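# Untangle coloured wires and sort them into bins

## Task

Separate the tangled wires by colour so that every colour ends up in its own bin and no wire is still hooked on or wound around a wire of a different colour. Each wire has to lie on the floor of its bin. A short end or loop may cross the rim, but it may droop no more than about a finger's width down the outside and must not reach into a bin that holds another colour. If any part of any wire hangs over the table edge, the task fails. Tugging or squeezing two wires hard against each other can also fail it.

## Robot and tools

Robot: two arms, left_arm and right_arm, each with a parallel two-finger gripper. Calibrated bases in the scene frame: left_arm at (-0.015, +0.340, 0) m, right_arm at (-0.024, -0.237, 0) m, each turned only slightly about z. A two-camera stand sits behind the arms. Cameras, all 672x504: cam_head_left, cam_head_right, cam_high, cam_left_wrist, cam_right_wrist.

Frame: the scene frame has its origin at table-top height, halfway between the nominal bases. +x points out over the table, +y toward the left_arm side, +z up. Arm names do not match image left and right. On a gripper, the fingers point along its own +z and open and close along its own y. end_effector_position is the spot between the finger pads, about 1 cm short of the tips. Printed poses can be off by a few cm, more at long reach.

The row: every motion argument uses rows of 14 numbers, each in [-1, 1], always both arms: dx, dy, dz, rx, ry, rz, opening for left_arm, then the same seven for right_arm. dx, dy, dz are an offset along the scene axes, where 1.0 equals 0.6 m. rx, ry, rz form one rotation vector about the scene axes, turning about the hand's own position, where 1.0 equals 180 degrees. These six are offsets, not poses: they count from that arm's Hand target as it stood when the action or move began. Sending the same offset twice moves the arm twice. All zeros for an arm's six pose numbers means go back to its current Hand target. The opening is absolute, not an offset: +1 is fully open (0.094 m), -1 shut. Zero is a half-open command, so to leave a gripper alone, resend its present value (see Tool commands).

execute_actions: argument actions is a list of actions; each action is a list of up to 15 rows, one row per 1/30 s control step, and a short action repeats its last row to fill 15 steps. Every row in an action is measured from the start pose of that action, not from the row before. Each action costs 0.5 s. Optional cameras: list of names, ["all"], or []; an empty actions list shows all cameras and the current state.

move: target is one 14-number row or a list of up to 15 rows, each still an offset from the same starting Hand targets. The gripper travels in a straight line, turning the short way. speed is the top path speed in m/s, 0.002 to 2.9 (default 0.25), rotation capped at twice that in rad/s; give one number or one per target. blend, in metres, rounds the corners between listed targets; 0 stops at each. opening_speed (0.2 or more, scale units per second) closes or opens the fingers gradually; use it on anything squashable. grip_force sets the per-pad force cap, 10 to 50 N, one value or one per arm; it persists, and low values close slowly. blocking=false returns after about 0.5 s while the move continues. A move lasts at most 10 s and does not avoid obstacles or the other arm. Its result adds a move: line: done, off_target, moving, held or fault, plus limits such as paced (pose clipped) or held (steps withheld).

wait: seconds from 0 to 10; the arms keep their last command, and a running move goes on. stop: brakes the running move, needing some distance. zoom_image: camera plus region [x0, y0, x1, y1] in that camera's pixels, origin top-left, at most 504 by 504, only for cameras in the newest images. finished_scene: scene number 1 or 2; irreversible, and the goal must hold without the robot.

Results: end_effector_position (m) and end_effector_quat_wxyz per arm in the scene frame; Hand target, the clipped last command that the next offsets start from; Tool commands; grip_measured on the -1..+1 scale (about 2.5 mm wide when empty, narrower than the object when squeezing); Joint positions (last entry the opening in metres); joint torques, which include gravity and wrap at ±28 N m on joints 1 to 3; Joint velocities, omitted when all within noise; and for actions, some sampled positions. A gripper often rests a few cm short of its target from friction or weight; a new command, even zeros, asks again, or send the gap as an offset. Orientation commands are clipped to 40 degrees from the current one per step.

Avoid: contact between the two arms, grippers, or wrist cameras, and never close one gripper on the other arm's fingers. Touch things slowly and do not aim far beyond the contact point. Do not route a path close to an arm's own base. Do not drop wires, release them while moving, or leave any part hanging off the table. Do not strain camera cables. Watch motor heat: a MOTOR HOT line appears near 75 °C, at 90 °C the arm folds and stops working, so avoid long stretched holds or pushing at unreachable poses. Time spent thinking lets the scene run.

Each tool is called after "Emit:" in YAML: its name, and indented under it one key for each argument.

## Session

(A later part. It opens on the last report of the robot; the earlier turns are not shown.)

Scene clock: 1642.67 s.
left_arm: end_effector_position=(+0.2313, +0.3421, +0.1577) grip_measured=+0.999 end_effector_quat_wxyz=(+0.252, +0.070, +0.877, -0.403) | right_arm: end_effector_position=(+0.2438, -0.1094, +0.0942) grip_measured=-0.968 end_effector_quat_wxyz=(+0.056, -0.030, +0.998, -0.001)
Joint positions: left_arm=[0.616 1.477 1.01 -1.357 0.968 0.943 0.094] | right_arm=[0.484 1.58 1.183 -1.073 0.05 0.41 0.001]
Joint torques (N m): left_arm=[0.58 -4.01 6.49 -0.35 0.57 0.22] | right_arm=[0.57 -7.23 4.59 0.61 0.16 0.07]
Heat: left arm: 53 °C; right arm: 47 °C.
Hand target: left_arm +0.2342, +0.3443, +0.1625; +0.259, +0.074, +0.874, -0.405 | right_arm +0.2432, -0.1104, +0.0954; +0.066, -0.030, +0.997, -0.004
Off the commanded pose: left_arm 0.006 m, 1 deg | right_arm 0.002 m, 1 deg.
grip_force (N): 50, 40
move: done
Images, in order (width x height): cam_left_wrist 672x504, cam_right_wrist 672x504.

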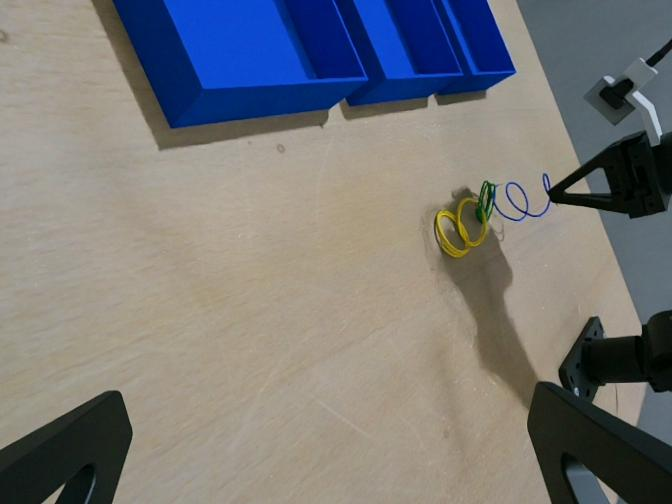

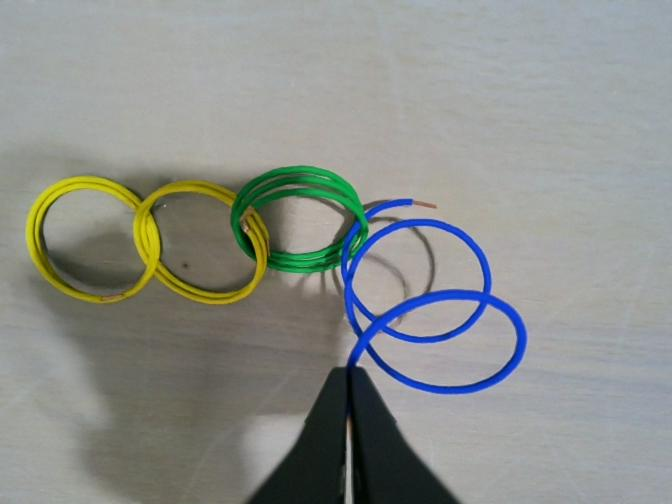

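Emit:
move:
  target:
    - [0,0,0,0,0,0,1,-0.05,0.0,-0.02,0,0,0.17,-0.99]
    - [0,0,0,0,0,0,1,-0.09,-0.05,-0.02,0,0,0.5,-0.99]
  speed: [0.15,0.15]
  cameras: ["cam_right_wrist","cam_left_wrist"]

Emit:
zoom_image:
  camera: "cam_left_wrist"
  region: [360, 100, 600, 280]

Emit:
zoom_image:
  camera: "cam_right_wrist"
  region: [300, 160, 540, 400]

Scene clock: 1662.23 s.
left_arm: end_effector_position=(+0.2313, +0.3421, +0.1577) grip_measured=+0.999 end_effector_quat_wxyz=(+0.252, +0.070, +0.877, -0.403) | right_arm: end_effector_position=(+0.1969, -0.1400, +0.0822) grip_measured=-0.968 end_effector_quat_wxyz=(-0.047, +0.727, -0.685, -0.033)
Joint positions: left_arm=[0.616 1.477 1.01 -1.357 0.968 0.943 0.094] | right_arm=[0.346 1.417 0.985 -1.085 -0.103 -1.293 0.001]
Joint torques (N m): left_arm=[0.88 -4.04 6.63 -0.36 0.6 0.17] | right_arm=[-0.59 -6.01 4.41 0.22 -0.37 -0.09]
Motor temperatures (°C): left_arm=[33 37 53 32 33 33 34] | right_arm=[31 46 45 35 34 32 37]
Heat: left arm: 53 °C; right arm: 46 °C.
Hand target: left_arm +0.2342, +0.3443, +0.1625; +0.259, +0.074, +0.874, -0.405 | right_arm +0.1892, -0.1404, +0.0834; -0.050, +0.726, -0.684, -0.044
Off the commanded pose: left_arm 0.006 m, 1 deg | right_arm 0.008 m, 1 deg.
grip_force (N): 50, 40
move: done
Images, in order (width x height): cam_left_wrist 672x504, cam_right_wrist 672x504.

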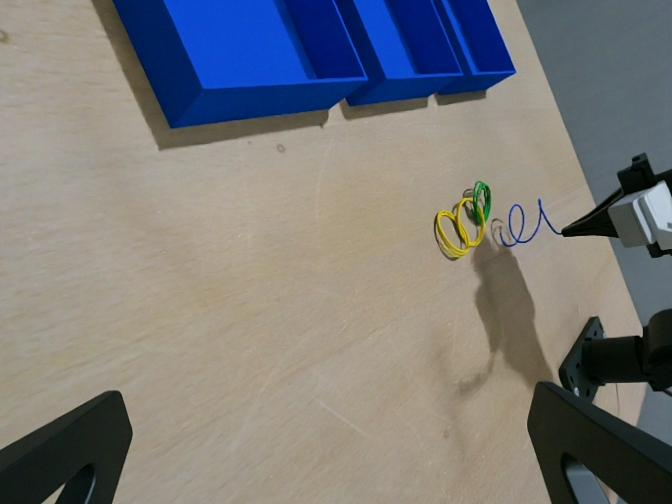

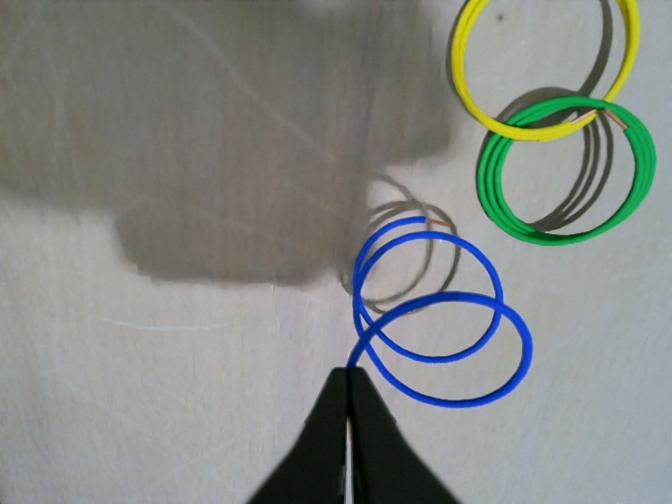

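Scaled by 2.100 from the camera's 672x504 image, which has a finer 960x720 frame.

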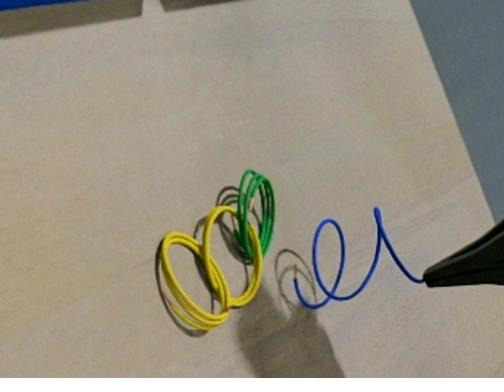

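Scaled by 2.100 from the camera's 672x504 image, which has a finer 960x720 frame.

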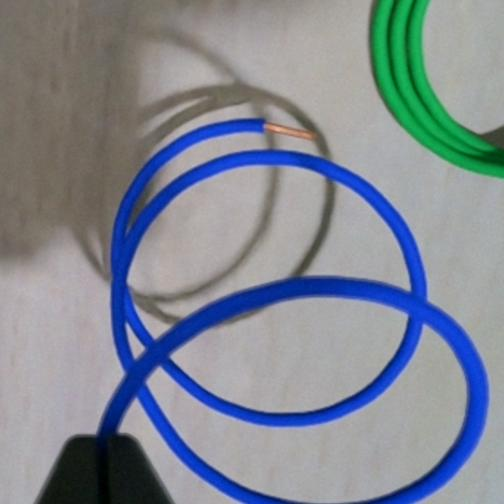

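Emit:
move:
  target:
    - [0,0,0,0,0,0,1,0.05,-0.03,0.24,0,0,-0.2,-0.99]
    - [0,0,0,0,0,0,1,0.535,-0.133,0.24,0,0,-0.5,-0.99]
  speed: [0.15,0.15]
  blend: [0.03,0]
  cameras: ["all"]

Scene clock: 1684.93 s.
left_arm: end_effector_position=(+0.2313, +0.3421, +0.1577) grip_measured=+0.999 end_effector_quat_wxyz=(+0.252, +0.070, +0.877, -0.403) | right_arm: end_effector_position=(+0.5020, -0.2150, +0.2265) grip_measured=-0.968 end_effector_quat_wxyz=(+0.229, -0.037, +0.973, +0.002)
Joint positions: left_arm=[0.616 1.477 1.01 -1.357 0.968 0.943 0.094] | right_arm=[0.051 2.408 2.833 -1.533 -0.003 -0.037 0.001]
Joint torques (N m): left_arm=[0.39 -4.15 6.64 -0.4 0.58 0.14] | right_arm=[-0.53 -10.18 8.03 1.31 0.07 0.05]
Heat: left arm: 53 °C; right arm: 46 °C.
Hand target: left_arm +0.2342, +0.3443, +0.1625; +0.259, +0.074, +0.874, -0.405 | right_arm +0.5102, -0.2202, +0.2273; +0.066, -0.030, +0.997, -0.004
Off the commanded pose: left_arm 0.006 m, 1 deg | right_arm 0.010 m, 19 deg.
elbow stopped short (right arm): the move would have taken joint 3 (elbow) straighter than the controller allows.
grip_force (N): 50, 40
move: off_target (right_arm)

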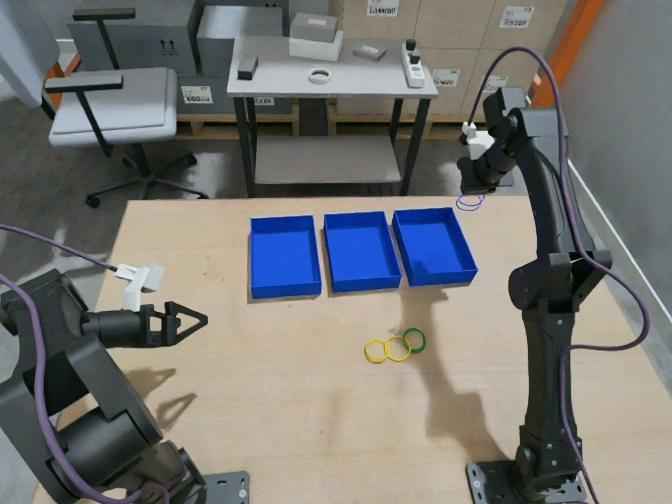

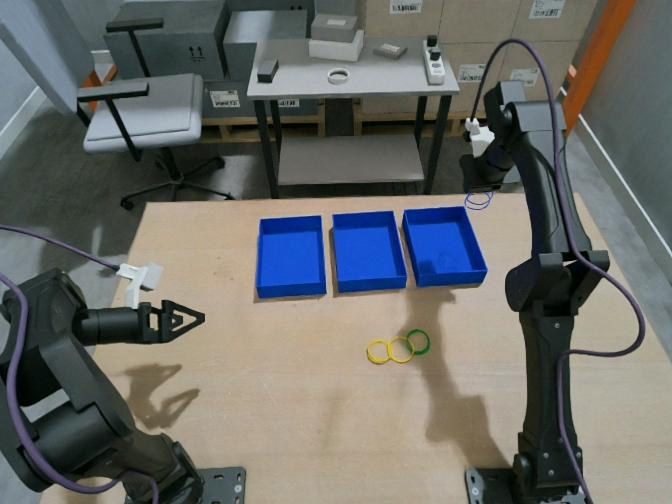

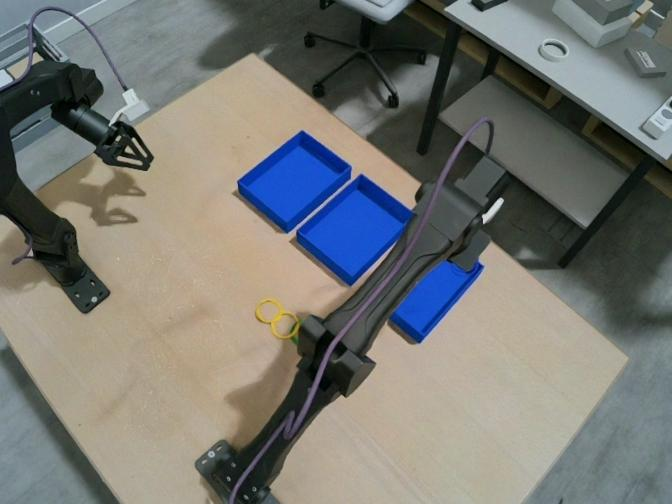

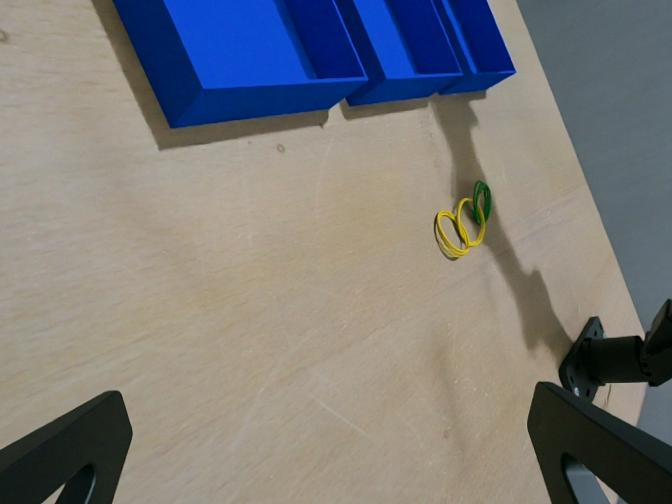

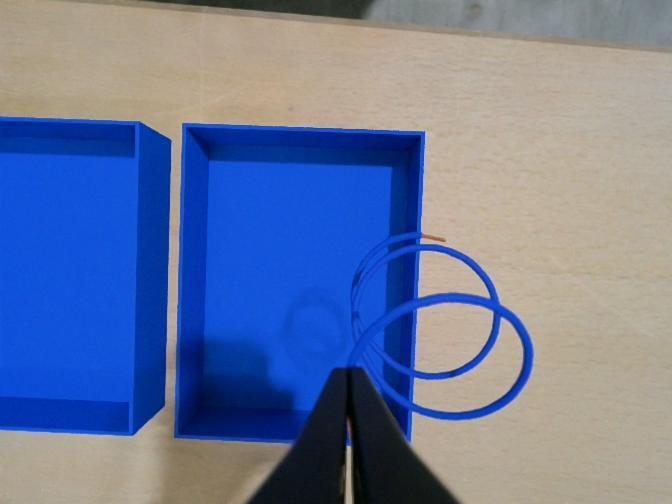

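Emit:
move:
  target:
    - [0,0,0,0,0,0,1,-0.01,0.1,0,0,0,0,-0.99]
    - [0,0,0,0,0,0,1,-0.01,0.1,-0.2,0,0,0,-0.99]
  speed: [0.15,0.12]
  cameras: ["cam_right_wrist","cam_head_right"]

Scene clock: 1704.97 s.
left_arm: end_effector_position=(+0.2313, +0.3421, +0.1577) grip_measured=+0.999 end_effector_quat_wxyz=(+0.252, +0.070, +0.877, -0.403) | right_arm: end_effector_position=(+0.5037, -0.1612, +0.1139) grip_measured=-0.968 end_effector_quat_wxyz=(+0.113, -0.032, +0.993, +0.004)
Joint positions: left_arm=[0.616 1.477 1.01 -1.357 0.968 0.943 0.094] | right_arm=[0.159 2.626 2.833 -1.552 0.018 0.082 0.001]
Joint torques (N m): left_arm=[0.55 -4.18 6.79 -0.38 0.62 0.2] | right_arm=[0.34 -11.74 6.97 0.62 0.05 0.06]
Motor temperatures (°C): left_arm=[33 37 53 32 33 33 34] | right_arm=[31 51 46 36 34 32 37]
Heat: left arm: 53 °C; right arm: 51 °C.
Hand target: left_arm +0.2342, +0.3443, +0.1625; +0.259, +0.074, +0.874, -0.405 | right_arm +0.5042, -0.1602, +0.1073; +0.066, -0.030, +0.997, -0.004
Off the commanded pose: left_arm 0.006 m, 1 deg | right_arm 0.007 m, 5 deg.
elbow stopped short (right arm): the move would have taken joint 3 (elbow) straighter than the controller allows.
joint sent to its limit (right arm) — joint 4 (wrist pitch), lower limit. The joint targets are off in orientation, not in position.
grip_force (N): 50, 40
move: off_target (right_arm)
Images, in order (width x height): cam_head_right 672x504, cam_right_wrist 672x504.

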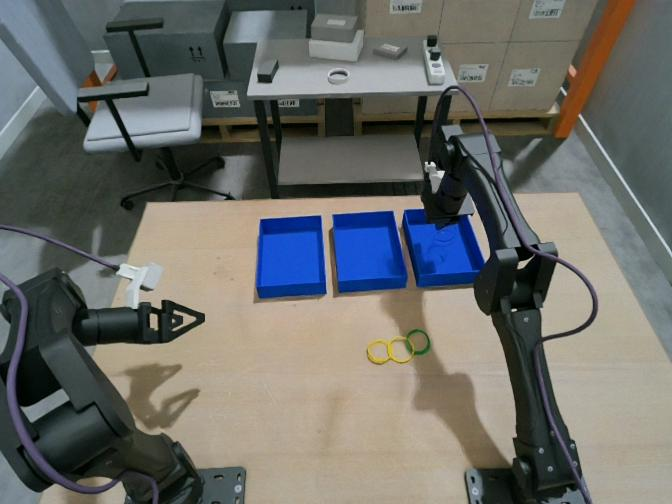

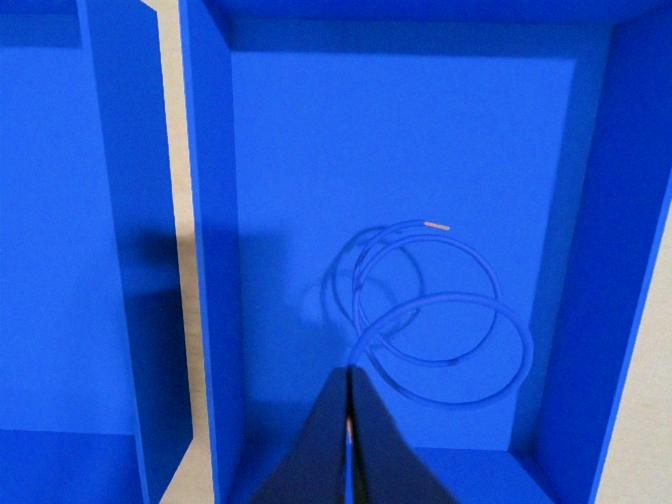

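Emit:
move:
  target:
    - [0,0,0,0,0,0,1,0.02,0.01,-0.1,0,0,0,-0.99]
  speed: [0.1]
  cameras: ["cam_right_wrist"]

Scene clock: 1718.10 s.
left_arm: end_effector_position=(+0.2313, +0.3421, +0.1577) grip_measured=+0.999 end_effector_quat_wxyz=(+0.252, +0.070, +0.877, -0.403) | right_arm: end_effector_position=(+0.5087, -0.1578, +0.0484) grip_measured=-0.968 end_effector_quat_wxyz=(+0.069, -0.030, +0.997, -0.001)
Joint positions: left_arm=[0.616 1.477 1.01 -1.357 0.968 0.943 0.094] | right_arm=[0.164 2.756 2.833 -1.51 0.018 0.091 0.001]
Joint torques (N m): left_arm=[0.47 -4.15 6.56 -0.38 0.58 0.14] | right_arm=[0.57 -12.44 8.47 0.68 0.05 0.07]
Heat: left arm: 53 °C; right arm: 51 °C.
Hand target: left_arm +0.2342, +0.3443, +0.1625; +0.259, +0.074, +0.874, -0.405 | right_arm +0.5163, -0.1541, +0.0474; +0.066, -0.030, +0.997, -0.004
Off the commanded pose: left_arm 0.006 m, 1 deg | right_arm 0.008 m, 1 deg.
elbow stopped short (right arm): the move would have taken joint 3 (elbow) straighter than the controller allows.
grip_force (N): 50, 40
move: done
Images, in order (width x height): cam_right_wrist 672x504.

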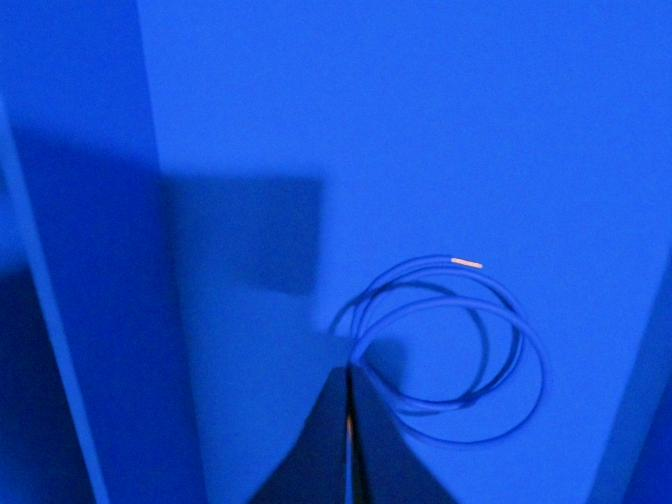

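Emit:
move:
  target:
    - [0,0,0,0,0,0,1,0,0,-0.028,0,0,0,-0.99]
    - [0,0,0,0,0,0,1,0,0,-0.028,0,0,0,-0.75]
    - [0,0,0,0,0,0,1,0,0,0.22,0,0,0,-0.75]
  speed: [0.08,0.08,0.1]
  opening_speed: 0.3
  cameras: ["cam_right_wrist"]

Scene clock: 1734.37 s.
left_arm: end_effector_position=(+0.2313, +0.3421, +0.1577) grip_measured=+0.999 end_effector_quat_wxyz=(+0.252, +0.070, +0.877, -0.403) | right_arm: end_effector_position=(+0.5126, -0.1572, +0.1496) grip_measured=-0.752 end_effector_quat_wxyz=(+0.165, -0.029, +0.986, +0.011)
Joint positions: left_arm=[0.616 1.477 1.01 -1.357 0.968 0.943 0.094] | right_arm=[0.164 2.565 2.839 -1.514 0.018 0.091 0.012]
Joint torques (N m): left_arm=[0.62 -3.96 6.82 -0.34 0.55 0.18] | right_arm=[0.58 -16.47 7.77 1 0.06 0]
Motor temperatures (°C): left_arm=[33 37 53 32 33 33 34] | right_arm=[31 56 47 36 34 32 37]
Heat: left arm: 53 °C; right arm: 56 °C.
Hand target: left_arm +0.2342, +0.3443, +0.1625; +0.259, +0.074, +0.874, -0.405 | right_arm +0.5163, -0.1541, +0.1794; +0.066, -0.030, +0.997, -0.004
Off the commanded pose: left_arm 0.006 m, 1 deg | right_arm 0.030 m, 11 deg.
elbow stopped short (right arm): the move would have taken joint 3 (elbow) straighter than the controller allows.
grip_force (N): 50, 40
move: off_target (right_arm)
Images, in order (width x height): cam_right_wrist 672x504.

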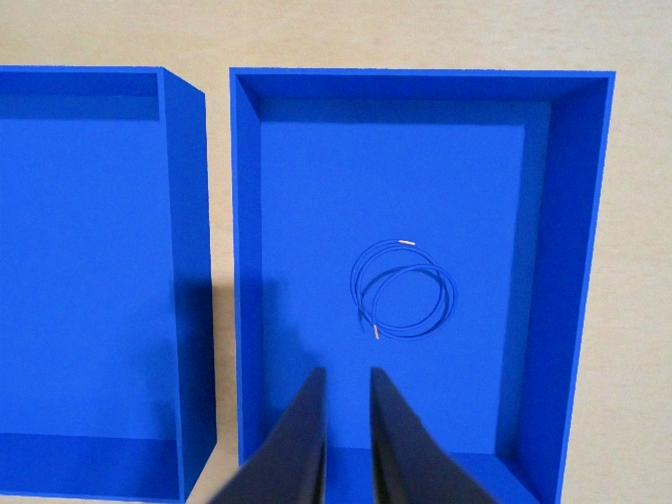

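Emit:
move:
  target:
    - [0,0,0,0,0,0,1,0,0,0.06,0,0,0,-0.75]
    - [0,0,0,0,0,0,1,-0.4,0.09,0.03,0,0,0,-0.75]
    - [0,0,0,0,0,0,1,-0.43,0.09,-0.12,0,0,0,-0.75]
  speed: [0.2,0.25,0.2]
  blend: [0.03,0.02,0]
  cameras: ["cam_right_wrist","cam_left_wrist"]

Emit:
zoom_image:
  camera: "cam_left_wrist"
  region: [420, 160, 520, 280]

Scene clock: 1750.47 s.
left_arm: end_effector_position=(+0.2313, +0.3421, +0.1577) grip_measured=+0.999 end_effector_quat_wxyz=(+0.252, +0.070, +0.877, -0.403) | right_arm: end_effector_position=(+0.2590, -0.0992, +0.1034) grip_measured=-0.752 end_effector_quat_wxyz=(+0.052, -0.031, +0.998, -0.003)
Joint positions: left_arm=[0.616 1.477 1.01 -1.357 0.968 0.943 0.094] | right_arm=[0.492 1.652 1.296 -1.123 0.05 0.417 0.012]
Joint torques (N m): left_arm=[0.77 -4.14 6.72 -0.33 0.61 0.15] | right_arm=[0.57 -8.68 4.55 0.61 0.17 0.07]
Motor temperatures (°C): left_arm=[33 37 53 32 33 33 34] | right_arm=[31 63 48 36 34 32 36]
Heat: left arm: 53 °C; right arm: 63 °C.
Hand target: left_arm +0.2342, +0.3443, +0.1625; +0.259, +0.074, +0.874, -0.405 | right_arm +0.2583, -0.1002, +0.1074; +0.066, -0.030, +0.997, -0.004
Off the commanded pose: left_arm 0.006 m, 1 deg | right_arm 0.004 m, 2 deg.
elbow stopped short (right arm): the move would have taken joint 3 (elbow) straighter than the controller allows.
grip_force (N): 50, 40
move: done
Images, in order (width x height): cam_left_wrist 672x504, cam_right_wrist 672x504.

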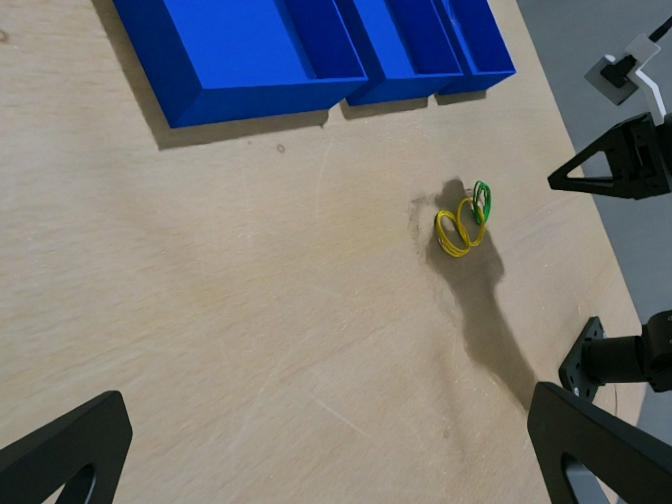

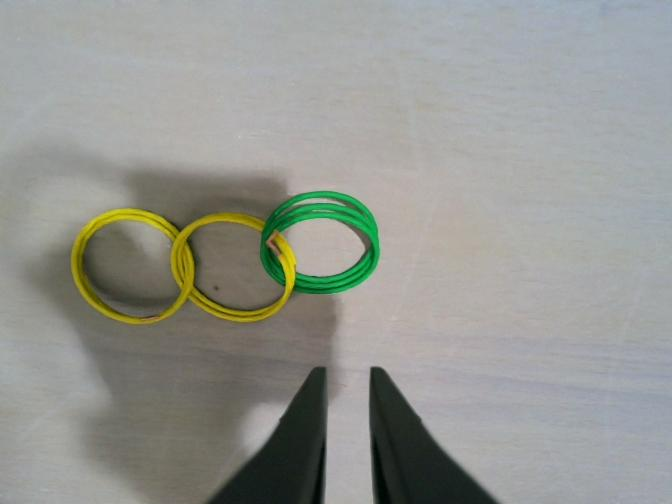

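Scaled by 4.200 from the camera's 672x504 image, which has a finer 960x720 frame.

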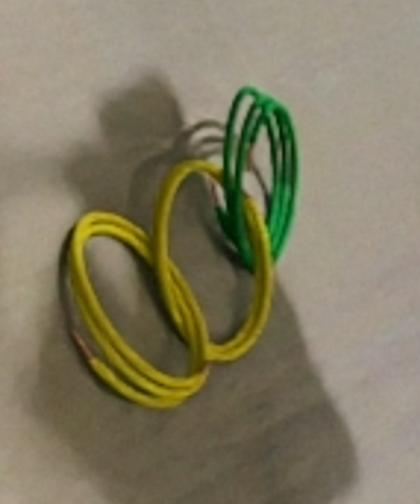

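Emit:
zoom_image:
  camera: "cam_right_wrist"
  region: [240, 180, 390, 300]

Emit:
zoom_image:
  camera: "cam_right_wrist"
  region: [60, 190, 310, 330]

Scaled by 3.360 from the camera's 672x504 image, which has a finer 960x720 frame.

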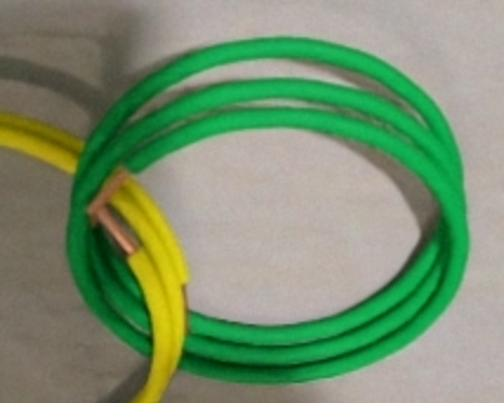

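Scaled by 2.016 from the camera's 672x504 image, which has a finer 960x720 frame.

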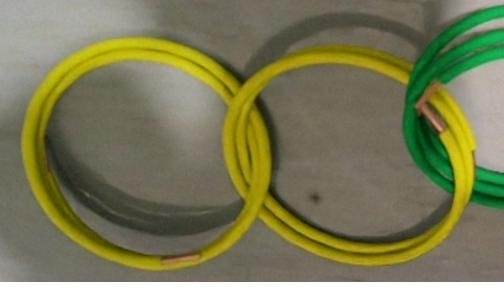

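Emit:
move:
  target:
    - [0,0,0,0,0,0,1,0.05,0.013,0.03,0,0,0.48,-0.75]
    - [0,0,0,0,0,0,1,0.05,0.013,-0.09,0,0,0.48,-0.75]
  speed: [0.2,0.1]
  blend: [0.02,0]
  cameras: ["cam_right_wrist"]

Emit:
zoom_image:
  camera: "cam_right_wrist"
  region: [240, 200, 480, 440]

Scene clock: 1792.80 s.
left_arm: end_effector_position=(+0.2313, +0.3421, +0.1577) grip_measured=+0.999 end_effector_quat_wxyz=(+0.252, +0.070, +0.877, -0.403) | right_arm: end_effector_position=(+0.2912, -0.0925, +0.0606) grip_measured=-0.752 end_effector_quat_wxyz=(-0.055, +0.705, -0.707, -0.029)
Joint positions: left_arm=[0.616 1.477 1.01 -1.357 0.968 0.943 0.094] | right_arm=[0.389 1.814 1.312 -0.991 -0.097 -1.187 0.012]
Joint torques (N m): left_arm=[0.57 -4.11 6.68 -0.36 0.59 0.12] | right_arm=[-0.57 -6.65 4.57 0.52 -0.35 -0.08]
Motor temperatures (°C): left_arm=[33 37 53 32 33 33 34] | right_arm=[31 53 45 35 34 32 35]
Heat: left arm: 53 °C; right arm: 53 °C.
Hand target: left_arm +0.2342, +0.3443, +0.1625; +0.259, +0.074, +0.874, -0.405 | right_arm +0.2883, -0.0924, +0.0533; -0.051, +0.705, -0.707, -0.042
Off the commanded pose: left_arm 0.006 m, 1 deg | right_arm 0.008 m, 2 deg.
grip_force (N): 50, 40
move: done
Images, in order (width x height): cam_right_wrist 672x504.

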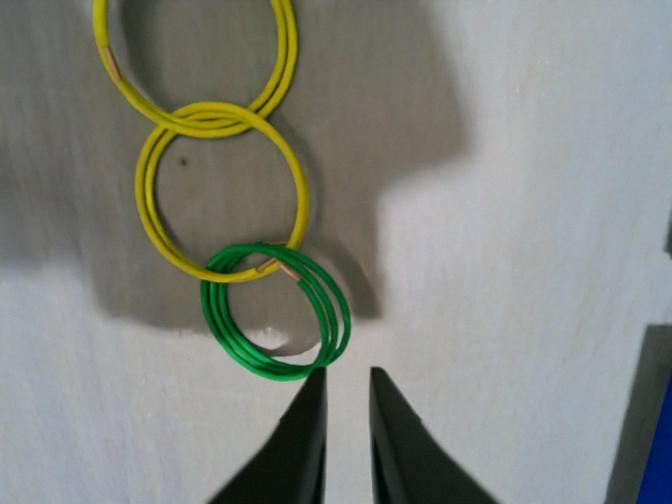

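Scaled by 2.100 from the camera's 672x504 image, which has a finer 960x720 frame.

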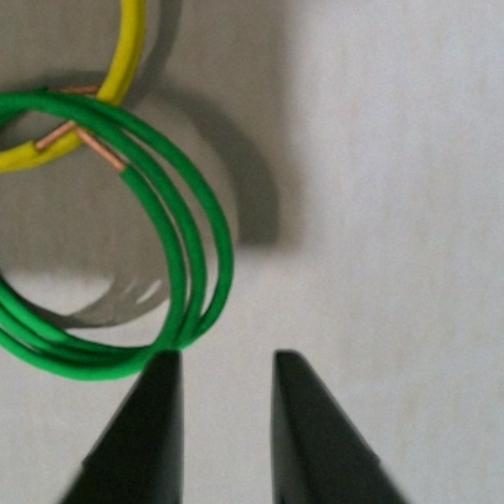

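Emit:
move:
  target:
    - [0,0,0,0,0,0,1,-0.012,0,-0.03,0,0,0,-0.75]
  speed: [0.06]
  cameras: ["cam_right_wrist"]

Emit:
zoom_image:
  camera: "cam_right_wrist"
  region: [200, 220, 460, 480]

Scene clock: 1808.40 s.
left_arm: end_effector_position=(+0.2313, +0.3421, +0.1577) grip_measured=+0.999 end_effector_quat_wxyz=(+0.252, +0.070, +0.877, -0.403) | right_arm: end_effector_position=(+0.2860, -0.0946, +0.0422) grip_measured=-0.752 end_effector_quat_wxyz=(-0.055, +0.705, -0.707, -0.029)
Joint positions: left_arm=[0.616 1.477 1.01 -1.357 0.968 0.943 0.094] | right_arm=[0.389 1.814 1.235 -0.915 -0.097 -1.187 0.012]
Joint torques (N m): left_arm=[0.61 -4.18 6.63 -0.34 0.57 0.19] | right_arm=[0.05 -6.69 4.31 0.52 -0.34 0.01]
Heat: left arm: 54 °C; right arm: 52 °C.
Hand target: left_arm +0.2342, +0.3443, +0.1625; +0.259, +0.074, +0.874, -0.405 | right_arm +0.2812, -0.0924, +0.0354; -0.051, +0.705, -0.707, -0.042
Off the commanded pose: left_arm 0.006 m, 1 deg | right_arm 0.009 m, 2 deg.
grip_force (N): 50, 40
move: done
Images, in order (width x height): cam_right_wrist 672x504.

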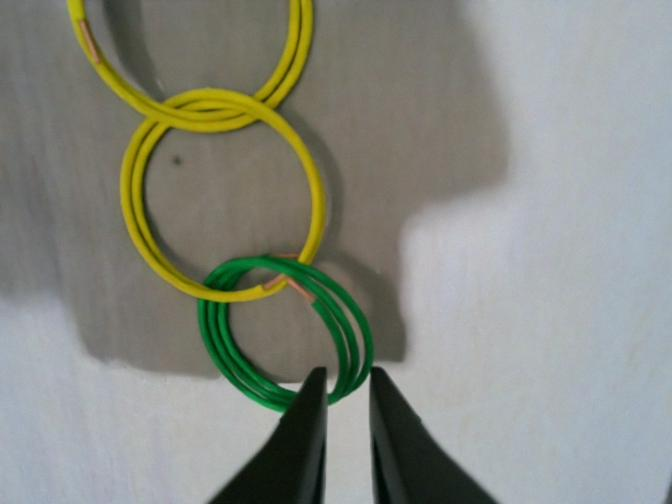

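Scaled by 1.938 from the camera's 672x504 image, which has a finer 960x720 frame.

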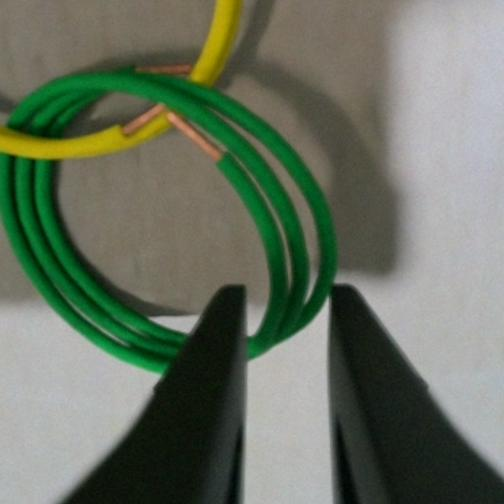

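Emit:
move:
  target:
    - [0,0,0,0,0,0,1,-0.008,0.008,-0.02,0,0,0,-0.75]
  speed: [0.06]
  cameras: ["cam_right_wrist"]

Emit:
zoom_image:
  camera: "cam_right_wrist"
  region: [200, 220, 460, 480]

Scene clock: 1819.23 s.
left_arm: end_effector_position=(+0.2313, +0.3421, +0.1577) grip_measured=+0.999 end_effector_quat_wxyz=(+0.252, +0.070, +0.877, -0.403) | right_arm: end_effector_position=(+0.2830, -0.0912, +0.0327) grip_measured=-0.752 end_effector_quat_wxyz=(-0.059, +0.704, -0.707, -0.028)
Joint positions: left_arm=[0.616 1.477 1.01 -1.357 0.968 0.943 0.094] | right_arm=[0.402 1.814 1.194 -0.864 -0.097 -1.173 0.012]
Joint torques (N m): left_arm=[0.46 -4.11 6.43 -0.41 0.58 0.15] | right_arm=[0.57 -6.06 4.19 0.55 -0.33 0.07]
Heat: left arm: 54 °C; right arm: 51 °C.
Hand target: left_arm +0.2342, +0.3443, +0.1625; +0.259, +0.074, +0.874, -0.405 | right_arm +0.2764, -0.0875, +0.0234; -0.051, +0.705, -0.706, -0.042
Off the commanded pose: left_arm 0.006 m, 1 deg | right_arm 0.012 m, 2 deg.
grip_force (N): 50, 40
move: off_target (right_arm)
Images, in order (width x height): cam_right_wrist 672x504.

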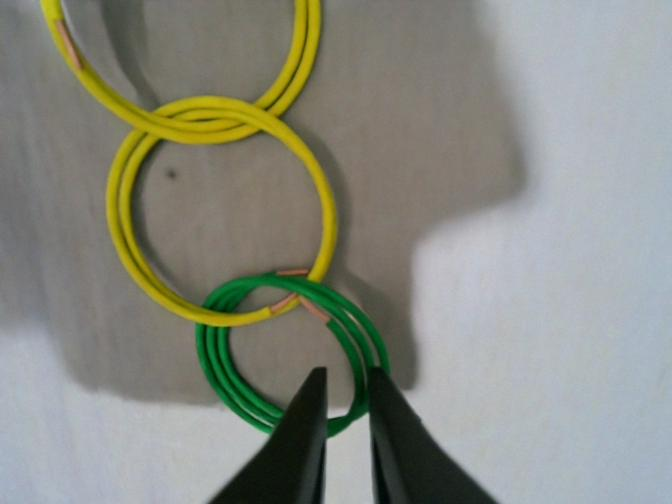

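Scaled by 1.938 from the camera's 672x504 image, which has a finer 960x720 frame.

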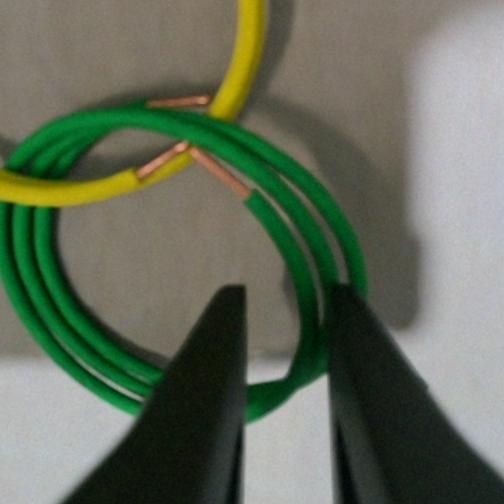

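Emit:
move:
  target:
    - [0,0,0,0,0,0,1,0,0,-0.004,0,0,0,-0.985]
  speed: [0.06]
  opening_speed: 0.3
  cameras: ["cam_right_wrist"]

Emit:
zoom_image:
  camera: "cam_right_wrist"
  region: [200, 220, 460, 480]

Scene clock: 1836.73 s.
left_arm: end_effector_position=(+0.2313, +0.3421, +0.1577) grip_measured=+0.999 end_effector_quat_wxyz=(+0.252, +0.070, +0.877, -0.403) | right_arm: end_effector_position=(+0.2850, -0.0903, +0.0329) grip_measured=-0.959 end_effector_quat_wxyz=(-0.063, +0.704, -0.707, -0.027)
Joint positions: left_arm=[0.616 1.477 1.01 -1.357 0.968 0.943 0.094] | right_arm=[0.402 1.814 1.194 -0.855 -0.097 -1.173 0.002]
Joint torques (N m): left_arm=[0.58 -4.19 6.52 -0.38 0.55 0.14] | right_arm=[0.55 -5.82 3.78 0.58 -0.33 0.06]
Heat: left arm: 54 °C; right arm: 49 °C.
Hand target: left_arm +0.2342, +0.3443, +0.1625; +0.259, +0.074, +0.874, -0.405 | right_arm +0.2763, -0.0875, +0.0210; -0.051, +0.705, -0.706, -0.042
Off the commanded pose: left_arm 0.006 m, 1 deg | right_arm 0.015 m, 2 deg.
grip_force (N): 50, 40
move: off_target (right_arm)
Images, in order (width x height): cam_right_wrist 672x504.

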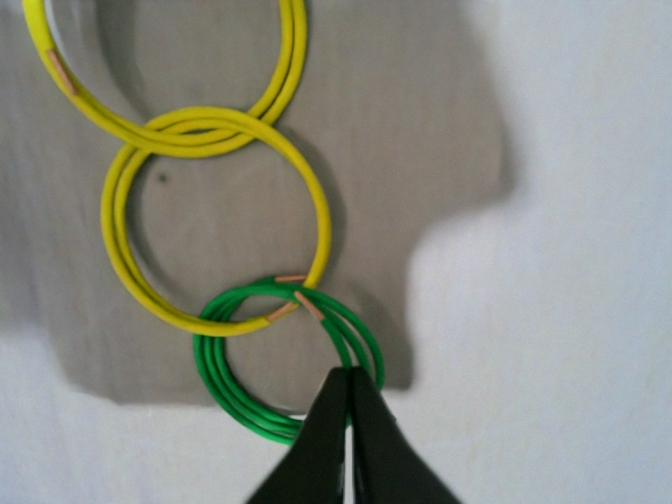

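Scaled by 1.938 from the camera's 672x504 image, which has a finer 960x720 frame.

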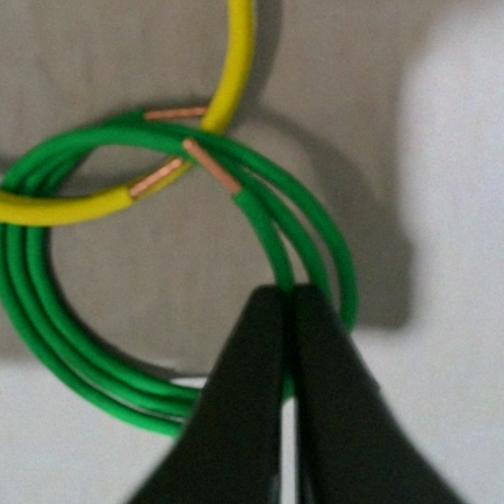

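Lift.

Emit:
move:
  target:
    - [0,0,0,0,0,0,1,0.01,0,0.16,0,0,0,-0.99]
  speed: [0.06]
  cameras: ["cam_right_wrist","cam_left_wrist"]

Emit:
zoom_image:
  camera: "cam_right_wrist"
  region: [220, 140, 520, 440]

Emit:
zoom_image:
  camera: "cam_left_wrist"
  region: [400, 100, 580, 280]

Scene clock: 1848.90 s.
left_arm: end_effector_position=(+0.2313, +0.3421, +0.1577) grip_measured=+0.999 end_effector_quat_wxyz=(+0.252, +0.070, +0.877, -0.403) | right_arm: end_effector_position=(+0.2785, -0.0929, +0.0986) grip_measured=-0.960 end_effector_quat_wxyz=(-0.025, +0.704, -0.709, -0.042)
Joint positions: left_arm=[0.616 1.477 1.01 -1.357 0.968 0.943 0.094] | right_arm=[0.402 1.801 1.452 -1.207 -0.098 -1.173 0.002]
Joint torques (N m): left_arm=[0.65 -3.96 6.89 -0.38 0.59 0.14] | right_arm=[0.02 -10.29 8.34 0.11 -0.34 -0.02]
Heat: left arm: 54 °C; right arm: 49 °C.
Hand target: left_arm +0.2342, +0.3443, +0.1625; +0.259, +0.074, +0.874, -0.405 | right_arm +0.2823, -0.0875, +0.1170; -0.051, +0.705, -0.706, -0.042
Off the commanded pose: left_arm 0.006 m, 1 deg | right_arm 0.020 m, 3 deg.
grip_force (N): 50, 40
move: off_target (right_arm)
Images, in order (width x height): cam_left_wrist 672x504, cam_right_wrist 672x504.

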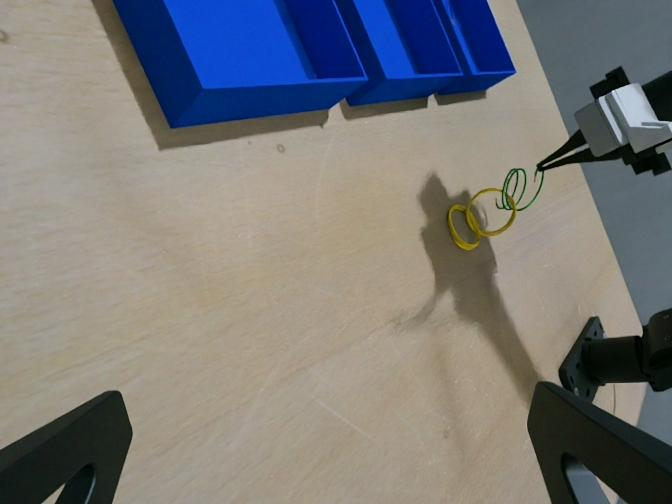

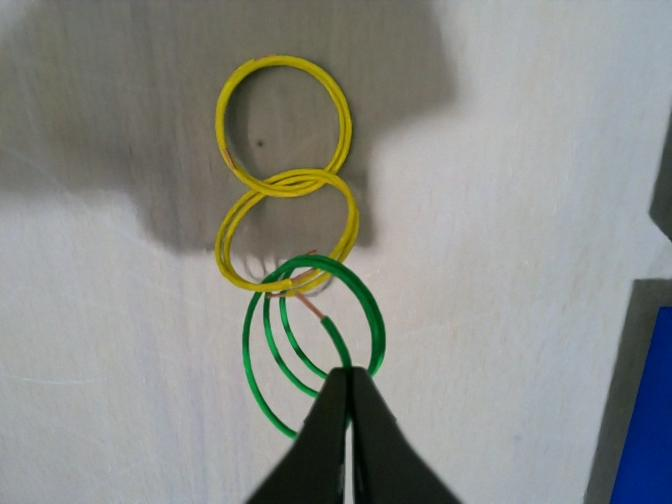

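Scaled by 1.680 from the camera's 672x504 image, which has a finer 960x720 frame.

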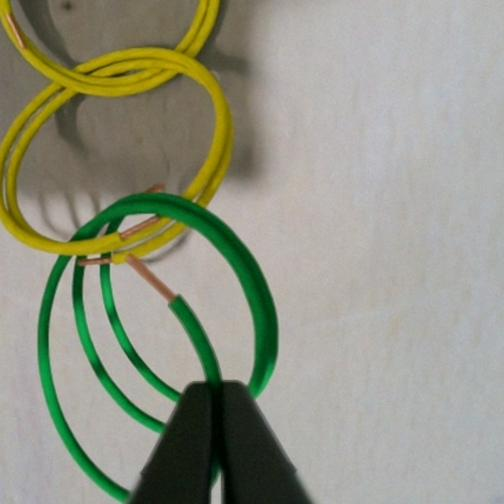

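Scaled by 2.800 from the camera's 672x504 image, which has a finer 960x720 frame.

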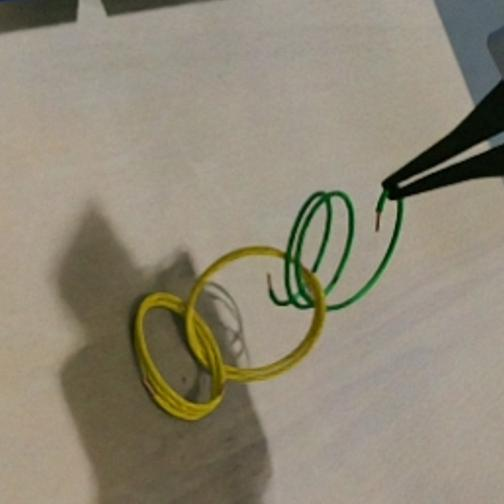

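Emit:
move:
  target:
    - [0,0,0,0,0,0,1,0,0,0.14,0,0,0,-0.99]
    - [0,0,0,0,0,0,1,0,0.02,0.16,0,0,-0.42,-0.99]
    - [0,0,0,0,0,0,1,0,0.04,0.16,0,0,-0.84,-0.99]
  speed: [0.1,0.25,0.25]
  blend: [0.03,0.02,0]
  cameras: ["cam_right_wrist","cam_left_wrist"]

Emit:
zoom_image:
  camera: "cam_right_wrist"
  region: [220, 140, 520, 440]

Emit:
zoom_image:
  camera: "cam_left_wrist"
  region: [400, 100, 620, 280]

Scene clock: 1873.10 s.
left_arm: end_effector_position=(+0.2313, +0.3421, +0.1577) grip_measured=+0.999 end_effector_quat_wxyz=(+0.252, +0.070, +0.877, -0.403) | right_arm: end_effector_position=(+0.2778, -0.0654, +0.2105) grip_measured=-0.960 end_effector_quat_wxyz=(+0.077, +0.504, +0.860, +0.024)
Joint positions: left_arm=[0.616 1.477 1.01 -1.357 0.968 0.943 0.094] | right_arm=[0.587 1.801 1.894 -1.551 0.116 1.629 0.002]
Joint torques (N m): left_arm=[0.57 -4.16 6.53 -0.32 0.58 0.18] | right_arm=[0.53 -5.83 8.29 0.37 0.23 0.07]
Heat: left arm: 54 °C; right arm: 49 °C.
Hand target: left_arm +0.2342, +0.3443, +0.1625; +0.259, +0.074, +0.874, -0.405 | right_arm +0.2824, -0.0635, +0.2131; +0.054, +0.509, +0.858, -0.039
Off the commanded pose: left_arm 0.006 m, 1 deg | right_arm 0.006 m, 8 deg.
joint sent to its limit (right arm) — joint 4 (wrist pitch), lower limit. The joint targets are off in orientation, not in position.
grip_force (N): 50, 40
move: off_target (right_arm)
Images, in order (width x height): cam_left_wrist 672x504, cam_right_wrist 672x504.

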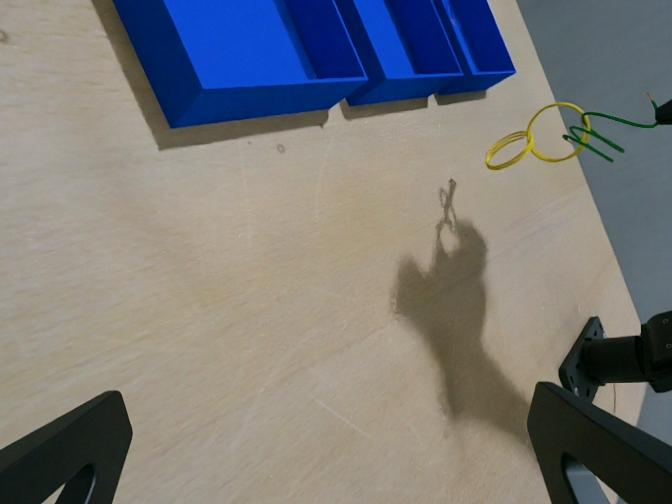

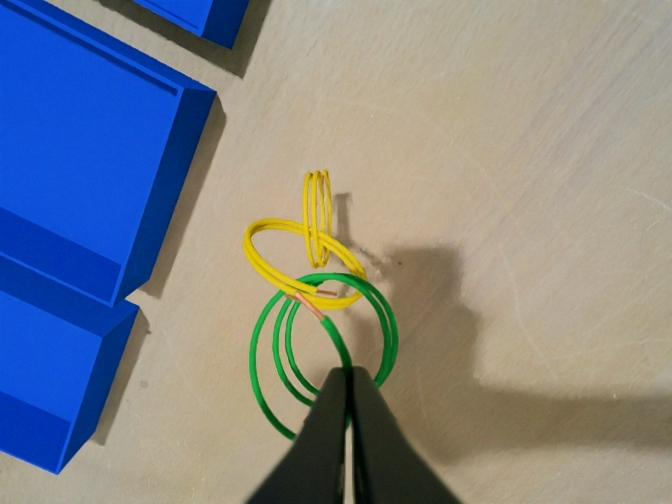

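Scaled by 1.680 from the camera's 672x504 image, which has a finer 960x720 frame.

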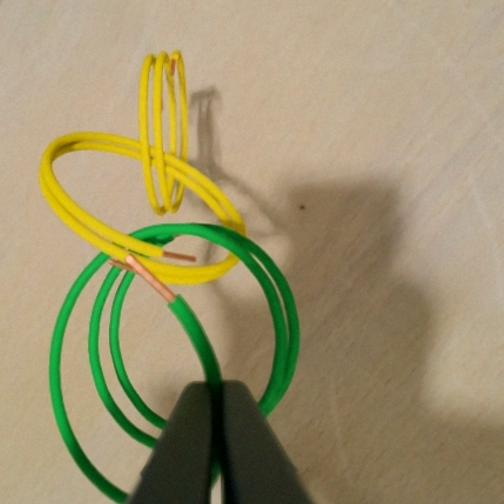

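Scaled by 2.291 from the camera's 672x504 image, which has a finer 960x720 frame.

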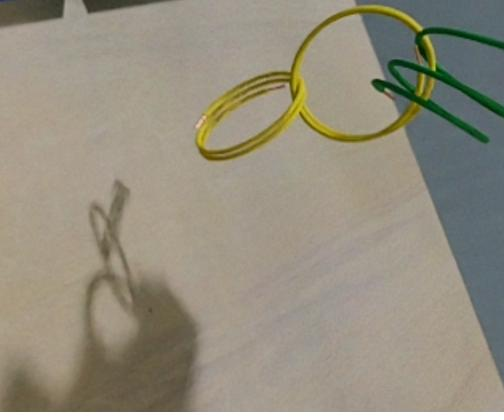

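Emit:
move:
  target:
    - [0,0,0,0,0,0,1,0,0,-0.185,0,0,0,-0.99]
    - [0,0,0,0,0,0,1,0.027,-0.035,-0.185,0,0,0.411,-0.99]
    - [0,0,0,0,0,0,1,0.068,-0.02,-0.185,0,0,0.822,-0.99]
    - [0,0,0,0,0,0,1,0.063,0.025,-0.185,0,0,-0.767,-0.99]
  speed: [0.1,0.25,0.25,0.25]
  blend: [0,0.01,0.01,0]
  cameras: ["cam_right_wrist","cam_left_wrist"]

Emit:
zoom_image:
  camera: "cam_right_wrist"
  region: [220, 140, 520, 440]

Emit:
zoom_image:
  camera: "cam_left_wrist"
  region: [400, 100, 620, 280]

Scene clock: 1897.07 s.
left_arm: end_effector_position=(+0.2313, +0.3421, +0.1577) grip_measured=+0.999 end_effector_quat_wxyz=(+0.252, +0.070, +0.877, -0.403) | right_arm: end_effector_position=(+0.3180, -0.0501, +0.1025) grip_measured=-0.960 end_effector_quat_wxyz=(+0.011, +0.958, -0.284, -0.021)
Joint positions: left_arm=[0.616 1.477 1.01 -1.357 0.968 0.943 0.094] | right_arm=[0.503 2.082 1.857 -1.391 -0.014 -2.073 0.002]
Joint torques (N m): left_arm=[0.73 -4.12 6.6 -0.34 0.6 0.13] | right_arm=[0.39 -8.2 8.31 -0.07 -0.01 -0.09]
Motor temperatures (°C): left_arm=[33 37 54 32 33 33 34] | right_arm=[31 47 46 35 34 32 36]
Heat: left arm: 54 °C; right arm: 47 °C.
Hand target: left_arm +0.2342, +0.3443, +0.1625; +0.259, +0.074, +0.874, -0.405 | right_arm +0.3201, -0.0485, +0.1021; -0.017, +0.984, -0.168, -0.064
Off the commanded pose: left_arm 0.006 m, 1 deg | right_arm 0.003 m, 15 deg.
joint sent to its limit (right arm) — joint 6 (wrist roll), lower limit. The joint targets are off in orientation, not in position.
grip_force (N): 50, 40
move: off_target (right_arm)
Images, in order (width x height): cam_left_wrist 672x504, cam_right_wrist 672x504.

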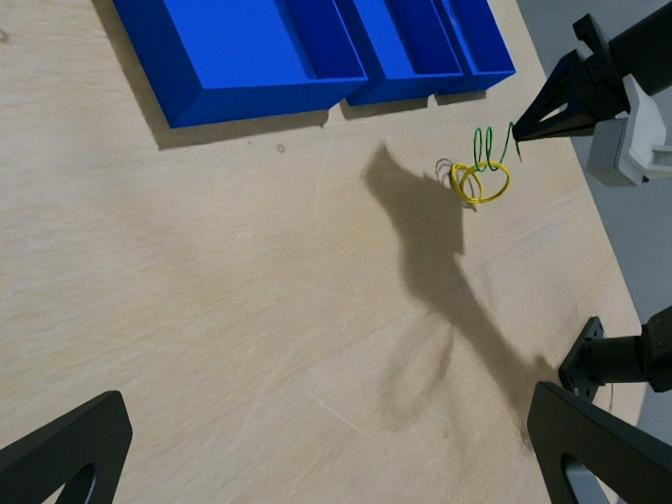

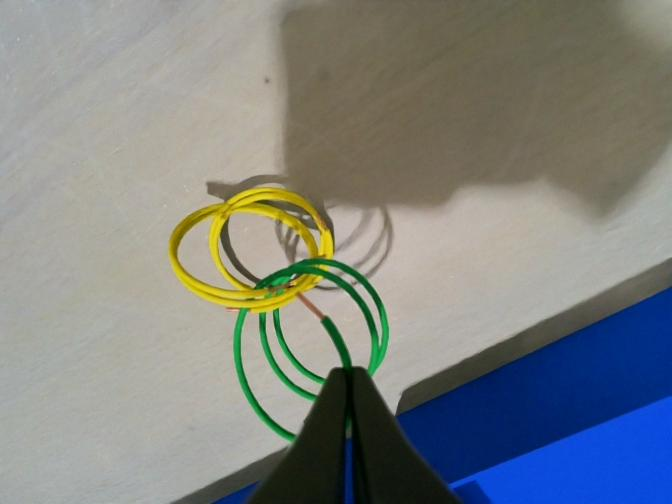

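Scaled by 1.680 from the camera's 672x504 image, which has a finer 960x720 frame.

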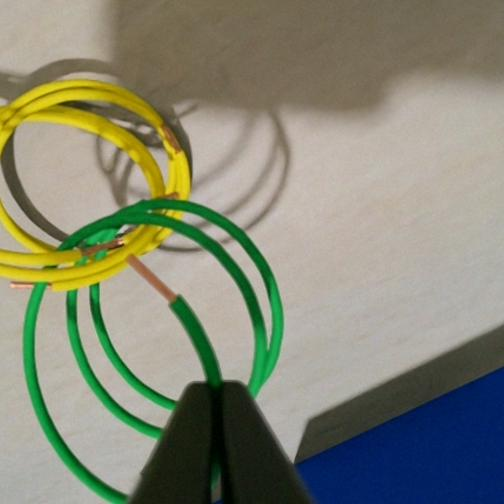

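Scaled by 2.291 from the camera's 672x504 image, which has a finer 960x720 frame.

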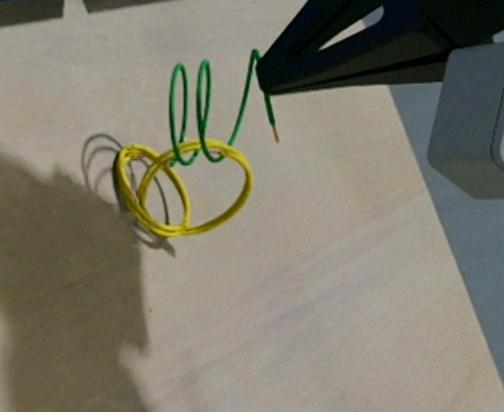

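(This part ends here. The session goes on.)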